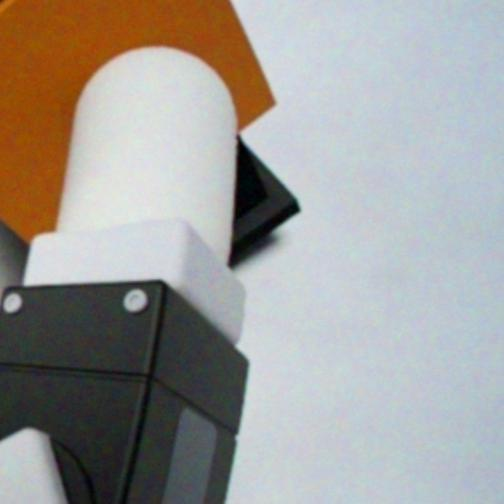

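Call:
move(arm3={"target": [-0.110, 0.509, 0.848, 0.6026, 0.4105, -0.5561, 0.3999], "speed": 0.03}, cameras=["arm3_cam_wrist"])

Call:
zoom_image(camera="arm3_cam_wrist", region=[440, 130, 640, 330])

Scene clock: 1168.07 s.
Joint torques (N m): arm1=[2.14 2.73 10.02 2.65 0.02 -0.11] | arm2=[0.38 -0.09 10.56 2.48 -0.07 -0.01] | arm3=[2.78 -21.48 7.2 1.85 -0.03 -0.62]
Heat: arm1: hottest joint3_rad 39 °C; arm2: hottest joint3_rad 38 °C; arm3: hottest joint3_rad 37 °C.
move: arm3 off_target
Joint velocities: within noise
arm1: as last shown
arm2.joint_positions: joint1_rad=+0.716 joint2_rad=+0.642 joint3_rad=+1.453 joint4_rad=-1.214 joint5_rad=-0.095 joint6_rad=+1.077 hand_index_mcp=+0.755 hand_index_abd=+0.001 hand_index_pip=+0.577 hand_index_dip=+0.696 hand_middle_mcp=+0.755 hand_middle_abd=+0.001 hand_middle_pip=+0.577 hand_middle_dip=+0.696 hand_ring_mcp=+0.755 hand_ring_abd=+0.001 hand_ring_pip=+0.577 hand_ring_dip=+0.696 hand_thumb_cmc=+0.715 hand_thumb_axl=+0.677 hand_thumb_mcp=+0.226 hand_thumb_ipl=+0.168 hand_current_limit=+0.400 hand_speed=-0.600
arm2.joint_status: not commanded
arm2.hand_state: goal,goal,goal,goal,goal,goal,goal,goal,goal,goal,goal,goal,goal,goal,goal,goal
arm2.index_mcp_current_ma: 1
arm2.index_abd_current_ma: 0
arm2.index_pip_current_ma: 1
arm2.index_dip_current_ma: 0
arm2.middle_mcp_current_ma: 1
arm2.middle_abd_current_ma: 0
arm2.middle_pip_current_ma: 1
arm2.middle_dip_current_ma: 0
arm2.ring_mcp_current_ma: 1
arm2.ring_abd_current_ma: 1
arm2.ring_pip_current_ma: 1
arm2.ring_dip_current_ma: 0
arm2.thumb_cmc_current_ma: 1
arm2.thumb_axl_current_ma: -1
arm2.thumb_mcp_current_ma: 0
arm2.thumb_ipl_current_ma: 0
arm2.hand_goal_index_mcp: 0.754
arm2.hand_goal_index_abd: 0.000
arm2.hand_goal_index_pip: 0.576
arm2.hand_goal_index_dip: 0.696
arm2.hand_goal_middle_mcp: 0.754
arm2.hand_goal_middle_abd: 0.000
arm2.hand_goal_middle_pip: 0.576
arm2.hand_goal_middle_dip: 0.696
arm2.hand_goal_ring_mcp: 0.754
arm2.hand_goal_ring_abd: 0.000
arm2.hand_goal_ring_pip: 0.576
arm2.hand_goal_ring_dip: 0.696
arm2.hand_goal_thumb_cmc: 0.714
arm2.hand_goal_thumb_axl: 0.678
arm2.hand_goal_thumb_mcp: 0.226
arm2.hand_goal_thumb_ipl: 0.168
arm2.hand: x=-0.0406 y=-0.1414 z=+1.5305 quat_wxyz=(+0.527, +0.580, -0.597, +0.170) (m; scene frame)
arm2.hand_target: x=-0.0383 y=-0.1379 z=+1.5446 quat_wxyz=(+0.540, +0.574, -0.590, +0.173) (m; scene frame)
arm2.hand_status: not commanded
arm3.joint_positions: joint1_rad=+1.780 joint2_rad=+2.377 joint3_rad=+1.253 joint4_rad=+1.182 joint5_rad=+1.041 joint6_rad=+1.444 hand_index_mcp=+0.174 hand_index_abd=+0.009 hand_index_pip=+0.437 hand_index_dip=+0.345 hand_middle_mcp=+0.174 hand_middle_abd=+0.010 hand_middle_pip=+0.430 hand_middle_dip=+0.344 hand_ring_mcp=+0.754 hand_ring_abd=+0.002 hand_ring_pip=+0.577 hand_ring_dip=+0.696 hand_thumb_cmc=-0.671 hand_thumb_axl=+0.684 hand_thumb_mcp=+0.270 hand_thumb_ipl=-0.439 hand_current_limit=+0.400 hand_speed=-0.600
arm3.joint_status: not commanded
arm3.hand_state: blocked,goal,blocked,goal,blocked,goal,blocked,goal,goal,goal,goal,goal,blocked,goal,blocked,blocked
arm3.index_mcp_current_ma: 385
arm3.index_abd_current_ma: 5
arm3.index_pip_current_ma: 51
arm3.index_dip_current_ma: 8
arm3.middle_mcp_current_ma: 339
arm3.middle_abd_current_ma: 6
arm3.middle_pip_current_ma: 36
arm3.middle_dip_current_ma: 7
arm3.ring_mcp_current_ma: 0
arm3.ring_abd_current_ma: 0
arm3.ring_pip_current_ma: 0
arm3.ring_dip_current_ma: 0
arm3.thumb_cmc_current_ma: 39
arm3.thumb_axl_current_ma: 4
arm3.thumb_mcp_current_ma: 385
arm3.thumb_ipl_current_ma: 102
arm3.hand_goal_index_mcp: 0.050
arm3.hand_goal_index_abd: 0.000
arm3.hand_goal_index_pip: 0.402
arm3.hand_goal_index_dip: 0.334
arm3.hand_goal_middle_mcp: 0.060
arm3.hand_goal_middle_abd: 0.000
arm3.hand_goal_middle_pip: 0.402
arm3.hand_goal_middle_dip: 0.334
arm3.hand_goal_ring_mcp: 0.754
arm3.hand_goal_ring_abd: 0.000
arm3.hand_goal_ring_pip: 0.576
arm3.hand_goal_ring_dip: 0.696
arm3.hand_goal_thumb_cmc: -0.700
arm3.hand_goal_thumb_axl: 0.678
arm3.hand_goal_thumb_mcp: 0.130
arm3.hand_goal_thumb_ipl: -0.480
arm3.hand: x=-0.1227 y=+0.5161 z=+0.8370 quat_wxyz=(+0.599, +0.420, -0.561, +0.387) (m; scene frame)
arm3.hand_target: x=-0.1103 y=+0.5095 z=+0.8482 quat_wxyz=(+0.602, +0.410, -0.556, +0.400) (m; scene frame)
arm3.hand_status: off_target (0.018 m and 2.0 deg from the pose sent, 0.015 m and 2.0 deg at the start)
pictures: arm3_cam_wrist

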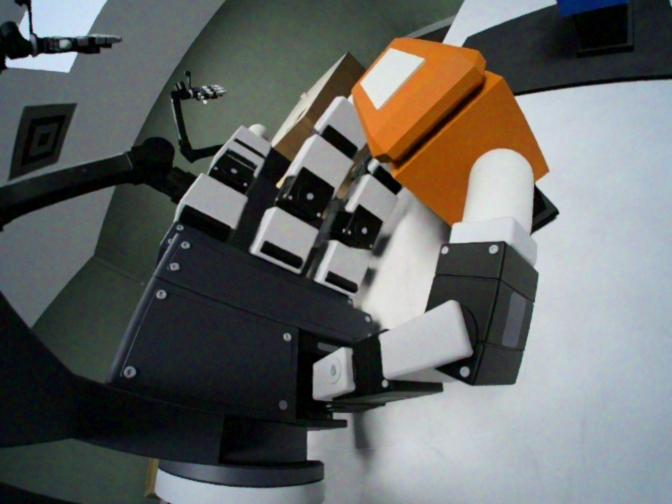

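Scaled by 2.520 from the camera's 672x504 image, which has a finer 960x720 frame.

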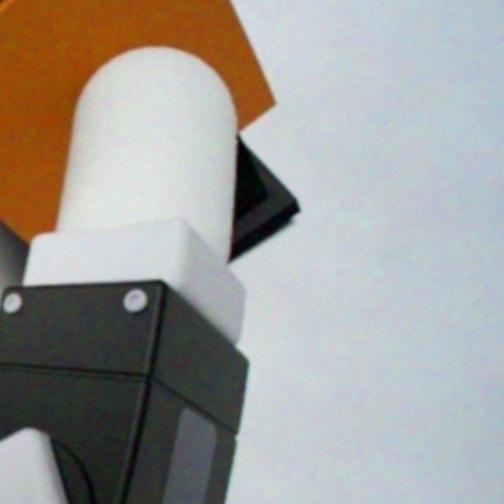

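Call:
move(arm3={"target": [-0.110, 0.509, 0.841, 0.6026, 0.4105, -0.5561, 0.3999], "speed": 0.03}, cameras=["arm3_cam_wrist"])

Call:
zoom_image(camera="arm3_cam_wrist", region=[440, 130, 640, 330])

Scene clock: 1173.03 s.
Joint torques (N m): arm1=[2.02 2.67 10.02 2.66 0.03 -0.11] | arm2=[0.38 -0.03 10.56 2.47 -0.06 -0.01] | arm3=[2.84 -20.84 7.05 1.87 -0.06 -0.49]
Heat: arm1: hottest joint3_rad 39 °C; arm2: hottest joint3_rad 38 °C; arm3: hottest joint3_rad 36 °C.
move: arm3 off_target
Joint velocities: within noise
arm1, arm2: as last shown
arm3.joint_positions: joint1_rad=+1.780 joint2_rad=+2.386 joint3_rad=+1.261 joint4_rad=+1.193 joint5_rad=+1.041 joint6_rad=+1.433 hand_index_mcp=+0.172 hand_index_abd=+0.009 hand_index_pip=+0.437 hand_index_dip=+0.345 hand_middle_mcp=+0.174 hand_middle_abd=+0.010 hand_middle_pip=+0.431 hand_middle_dip=+0.344 hand_ring_mcp=+0.754 hand_ring_abd=+0.002 hand_ring_pip=+0.577 hand_ring_dip=+0.696 hand_thumb_cmc=-0.676 hand_thumb_axl=+0.683 hand_thumb_mcp=+0.270 hand_thumb_ipl=-0.437 hand_current_limit=+0.400 hand_speed=-0.600
arm3.joint_status: not commanded
arm3.hand_state: blocked,goal,blocked,goal,blocked,goal,blocked,goal,goal,goal,goal,goal,blocked,goal,blocked,blocked
arm3.index_mcp_current_ma: 375
arm3.index_abd_current_ma: 5
arm3.index_pip_current_ma: 51
arm3.index_dip_current_ma: 8
arm3.middle_mcp_current_ma: 339
arm3.middle_abd_current_ma: 6
arm3.middle_pip_current_ma: 37
arm3.middle_dip_current_ma: 7
arm3.ring_mcp_current_ma: 0
arm3.ring_abd_current_ma: 0
arm3.ring_pip_current_ma: 0
arm3.ring_dip_current_ma: 0
arm3.thumb_cmc_current_ma: 29
arm3.thumb_axl_current_ma: 3
arm3.thumb_mcp_current_ma: 385
arm3.thumb_ipl_current_ma: 107
arm3.hand_goal_index_mcp: 0.050
arm3.hand_goal_index_abd: 0.000
arm3.hand_goal_index_pip: 0.402
arm3.hand_goal_index_dip: 0.334
arm3.hand_goal_middle_mcp: 0.060
arm3.hand_goal_middle_abd: 0.000
arm3.hand_goal_middle_pip: 0.402
arm3.hand_goal_middle_dip: 0.334
arm3.hand_goal_ring_mcp: 0.754
arm3.hand_goal_ring_abd: 0.000
arm3.hand_goal_ring_pip: 0.576
arm3.hand_goal_ring_dip: 0.696
arm3.hand_goal_thumb_cmc: -0.700
arm3.hand_goal_thumb_axl: 0.678
arm3.hand_goal_thumb_mcp: 0.130
arm3.hand_goal_thumb_ipl: -0.480
arm3.hand: x=-0.1218 y=+0.5149 z=+0.8361 quat_wxyz=(+0.602, +0.419, -0.559, +0.387) (m; scene frame)
arm3.hand_target: x=-0.1103 y=+0.5094 z=+0.8413 quat_wxyz=(+0.602, +0.410, -0.556, +0.400) (m; scene frame)
arm3.hand_status: off_target (0.014 m and 1.9 deg from the pose sent, 0.015 m and 2.0 deg at the start)
pictures: arm3_cam_wrist

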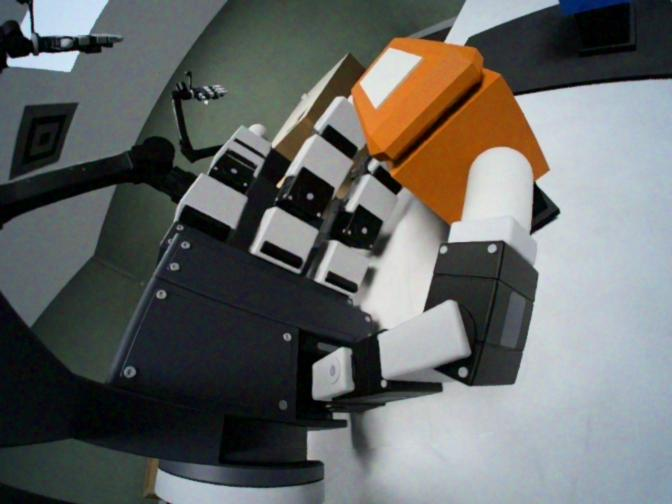

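Scaled by 2.520 from the camera's 672x504 image, which has a finer 960x720 frame.

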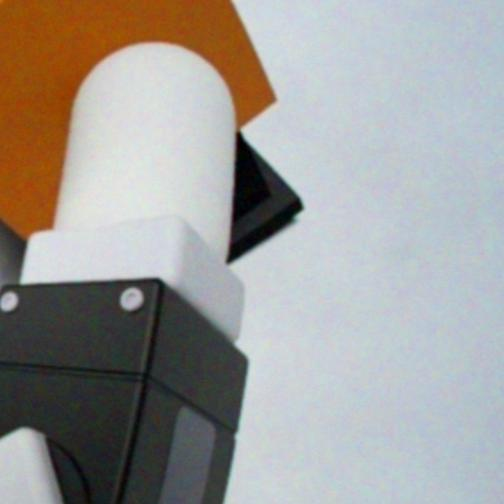

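Call:
move(arm3={"joints": {"hand_index_mcp": 0.16, "hand_middle_mcp": 0.16, "hand_thumb_mcp": 0.24}}, cameras=[])

Call:
move(arm3={"joints": {"hand_index_mcp": 0.28, "hand_middle_mcp": 0.28, "hand_thumb_mcp": 0.36}}, cameras=[])

Call:
move(arm3={"joints": {"hand_index_mcp": 0.45, "hand_middle_mcp": 0.45, "hand_thumb_mcp": 0.52}}, cameras=["arm3_cam_wrist"])

Scene clock: 1179.40 s.
Joint torques (N m): arm1=[2.08 2.78 10.02 2.69 0.03 -0.11] | arm2=[0.38 -0.09 10.56 2.47 -0.07 -0.01] | arm3=[2.9 -20.89 7.04 1.84 -0.06 -0.49]
Heat: arm1: hottest joint3_rad 39 °C; arm2: hottest joint3_rad 38 °C; arm3: hottest joint3_rad 36 °C.
move: arm3 off_target
Joint velocities: within noise
arm1, arm2: as last shown
arm3.joint_positions: joint1_rad=+1.780 joint2_rad=+2.387 joint3_rad=+1.262 joint4_rad=+1.193 joint5_rad=+1.041 joint6_rad=+1.433 hand_index_mcp=+0.182 hand_index_abd=+0.009 hand_index_pip=+0.430 hand_index_dip=+0.344 hand_middle_mcp=+0.182 hand_middle_abd=+0.010 hand_middle_pip=+0.427 hand_middle_dip=+0.344 hand_ring_mcp=+0.754 hand_ring_abd=+0.002 hand_ring_pip=+0.577 hand_ring_dip=+0.696 hand_thumb_cmc=-0.676 hand_thumb_axl=+0.682 hand_thumb_mcp=+0.282 hand_thumb_ipl=-0.444 hand_current_limit=+0.400 hand_speed=-0.600
arm3.joint_status: hand_index_mcp off_target (ended at +0.182, target +0.160); hand_middle_mcp off_target (ended at +0.182, target +0.160); hand_thumb_mcp off_target (ended at +0.282, target +0.240)
arm3.hand_state: blocked,goal,blocked,goal,blocked,goal,blocked,goal,goal,goal,goal,goal,blocked,goal,blocked,blocked
arm3.index_mcp_current_ma: 27
arm3.index_abd_current_ma: 5
arm3.index_pip_current_ma: 35
arm3.index_dip_current_ma: 7
arm3.middle_mcp_current_ma: 27
arm3.middle_abd_current_ma: 6
arm3.middle_pip_current_ma: 30
arm3.middle_dip_current_ma: 7
arm3.ring_mcp_current_ma: 0
arm3.ring_abd_current_ma: 0
arm3.ring_pip_current_ma: 0
arm3.ring_dip_current_ma: 0
arm3.thumb_cmc_current_ma: 29
arm3.thumb_axl_current_ma: 3
arm3.thumb_mcp_current_ma: 98
arm3.thumb_ipl_current_ma: 81
arm3.hand_goal_index_mcp: 0.160
arm3.hand_goal_index_abd: 0.000
arm3.hand_goal_index_pip: 0.402
arm3.hand_goal_index_dip: 0.334
arm3.hand_goal_middle_mcp: 0.160
arm3.hand_goal_middle_abd: 0.000
arm3.hand_goal_middle_pip: 0.402
arm3.hand_goal_middle_dip: 0.334
arm3.hand_goal_ring_mcp: 0.754
arm3.hand_goal_ring_abd: 0.000
arm3.hand_goal_ring_pip: 0.576
arm3.hand_goal_ring_dip: 0.696
arm3.hand_goal_thumb_cmc: -0.700
arm3.hand_goal_thumb_axl: 0.678
arm3.hand_goal_thumb_mcp: 0.240
arm3.hand_goal_thumb_ipl: -0.480
arm3.hand: x=-0.1218 y=+0.5149 z=+0.8359 quat_wxyz=(+0.602, +0.419, -0.559, +0.387) (m; scene frame)
arm3.hand_target: x=-0.1103 y=+0.5095 z=+0.8412 quat_wxyz=(+0.602, +0.410, -0.556, +0.400) (m; scene frame)
arm3.hand_status: not commanded
pictures: none
No camera images: "cameras" was empty.

Scene clock: 1179.97 s.
Joint torques (N m): arm1=[2.02 2.73 10.02 2.65 0.03 -0.11] | arm2=[0.32 -0.03 10.56 2.47 -0.07 -0.02] | arm3=[2.78 -20.95 6.79 1.78 -0.08 -0.42]
Heat: arm1: hottest joint3_rad 39 °C; arm2: hottest joint3_rad 38 °C; arm3: hottest joint3_rad 36 °C.
move: arm3 done
Joint velocities: within noise
arm1, arm2: as last shown
arm3.joint_positions: joint1_rad=+1.780 joint2_rad=+2.387 joint3_rad=+1.265 joint4_rad=+1.194 joint5_rad=+1.041 joint6_rad=+1.428 hand_index_mcp=+0.278 hand_index_abd=+0.009 hand_index_pip=+0.405 hand_index_dip=+0.337 hand_middle_mcp=+0.278 hand_middle_abd=+0.010 hand_middle_pip=+0.405 hand_middle_dip=+0.337 hand_ring_mcp=+0.754 hand_ring_abd=+0.002 hand_ring_pip=+0.577 hand_ring_dip=+0.696 hand_thumb_cmc=-0.677 hand_thumb_axl=+0.681 hand_thumb_mcp=+0.358 hand_thumb_ipl=-0.478 hand_current_limit=+0.400 hand_speed=-0.600
arm3.joint_status: all done
arm3.hand_state: goal,goal,goal,goal,goal,goal,goal,goal,goal,goal,goal,goal,blocked,goal,goal,goal
arm3.index_mcp_current_ma: 0
arm3.index_abd_current_ma: 5
arm3.index_pip_current_ma: 1
arm3.index_dip_current_ma: 1
arm3.middle_mcp_current_ma: 0
arm3.middle_abd_current_ma: 6
arm3.middle_pip_current_ma: 1
arm3.middle_dip_current_ma: 1
arm3.ring_mcp_current_ma: 0
arm3.ring_abd_current_ma: 0
arm3.ring_pip_current_ma: 0
arm3.ring_dip_current_ma: 0
arm3.thumb_cmc_current_ma: 27
arm3.thumb_axl_current_ma: 1
arm3.thumb_mcp_current_ma: -1
arm3.thumb_ipl_current_ma: 1
arm3.hand_goal_index_mcp: 0.280
arm3.hand_goal_index_abd: 0.000
arm3.hand_goal_index_pip: 0.402
arm3.hand_goal_index_dip: 0.334
arm3.hand_goal_middle_mcp: 0.280
arm3.hand_goal_middle_abd: 0.000
arm3.hand_goal_middle_pip: 0.402
arm3.hand_goal_middle_dip: 0.334
arm3.hand_goal_ring_mcp: 0.754
arm3.hand_goal_ring_abd: 0.000
arm3.hand_goal_ring_pip: 0.576
arm3.hand_goal_ring_dip: 0.696
arm3.hand_goal_thumb_cmc: -0.700
arm3.hand_goal_thumb_axl: 0.678
arm3.hand_goal_thumb_mcp: 0.360
arm3.hand_goal_thumb_ipl: -0.480
arm3.hand: x=-0.1211 y=+0.5140 z=+0.8373 quat_wxyz=(+0.603, +0.419, -0.559, +0.387) (m; scene frame)
arm3.hand_target: x=-0.1103 y=+0.5095 z=+0.8412 quat_wxyz=(+0.602, +0.410, -0.556, +0.400) (m; scene frame)
arm3.hand_status: not commanded
pictures: none
No camera images: "cameras" was empty.

Scene clock: 1180.57 s.
Joint torques (N m): arm1=[2.02 2.73 10.02 2.67 0.03 -0.11] | arm2=[0.38 -0.09 10.56 2.47 -0.07 -0.01] | arm3=[2.9 -21.01 6.82 1.84 -0.08 -0.38]
Heat: arm1: hottest joint3_rad 39 °C; arm2: hottest joint3_rad 38 °C; arm3: hottest joint3_rad 36 °C.
move: arm3 done
Joint velocities: within noise
arm1, arm2: as last shown
arm3.joint_positions: joint1_rad=+1.781 joint2_rad=+2.387 joint3_rad=+1.265 joint4_rad=+1.194 joint5_rad=+1.041 joint6_rad=+1.428 hand_index_mcp=+0.449 hand_index_abd=+0.009 hand_index_pip=+0.405 hand_index_dip=+0.336 hand_middle_mcp=+0.448 hand_middle_abd=+0.010 hand_middle_pip=+0.405 hand_middle_dip=+0.336 hand_ring_mcp=+0.754 hand_ring_abd=+0.002 hand_ring_pip=+0.577 hand_ring_dip=+0.696 hand_thumb_cmc=-0.677 hand_thumb_axl=+0.679 hand_thumb_mcp=+0.518 hand_thumb_ipl=-0.478 hand_current_limit=+0.400 hand_speed=-0.600
arm3.joint_status: all done
arm3.hand_state: goal,goal,goal,goal,goal,goal,goal,goal,goal,goal,goal,goal,blocked,goal,goal,goal
arm3.index_mcp_current_ma: 0
arm3.index_abd_current_ma: 5
arm3.index_pip_current_ma: 1
arm3.index_dip_current_ma: 1
arm3.middle_mcp_current_ma: 0
arm3.middle_abd_current_ma: 6
arm3.middle_pip_current_ma: 1
arm3.middle_dip_current_ma: 1
arm3.ring_mcp_current_ma: 0
arm3.ring_abd_current_ma: 0
arm3.ring_pip_current_ma: 0
arm3.ring_dip_current_ma: 0
arm3.thumb_cmc_current_ma: 27
arm3.thumb_axl_current_ma: 0
arm3.thumb_mcp_current_ma: -1
arm3.thumb_ipl_current_ma: 1
arm3.hand_goal_index_mcp: 0.450
arm3.hand_goal_index_abd: 0.000
arm3.hand_goal_index_pip: 0.402
arm3.hand_goal_index_dip: 0.334
arm3.hand_goal_middle_mcp: 0.450
arm3.hand_goal_middle_abd: 0.000
arm3.hand_goal_middle_pip: 0.402
arm3.hand_goal_middle_dip: 0.334
arm3.hand_goal_ring_mcp: 0.754
arm3.hand_goal_ring_abd: 0.000
arm3.hand_goal_ring_pip: 0.576
arm3.hand_goal_ring_dip: 0.696
arm3.hand_goal_thumb_cmc: -0.700
arm3.hand_goal_thumb_axl: 0.678
arm3.hand_goal_thumb_mcp: 0.520
arm3.hand_goal_thumb_ipl: -0.480
arm3.hand: x=-0.1209 y=+0.5141 z=+0.8373 quat_wxyz=(+0.602, +0.419, -0.559, +0.387) (m; scene frame)
arm3.hand_target: x=-0.1101 y=+0.5095 z=+0.8412 quat_wxyz=(+0.602, +0.410, -0.556, +0.400) (m; scene frame)
arm3.hand_status: not commanded
pictures: arm3_cam_wrist

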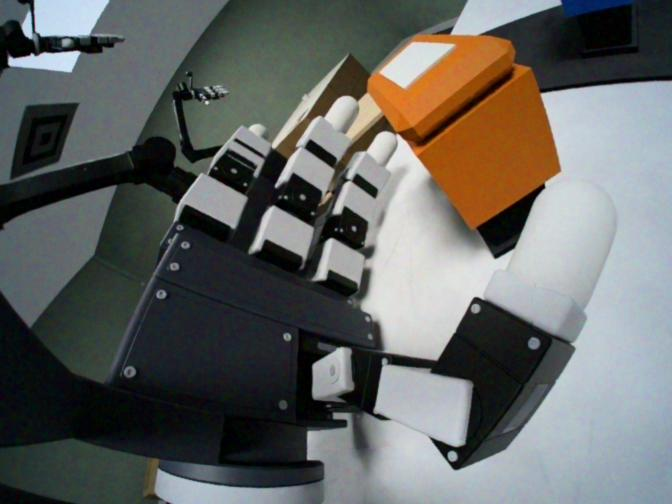

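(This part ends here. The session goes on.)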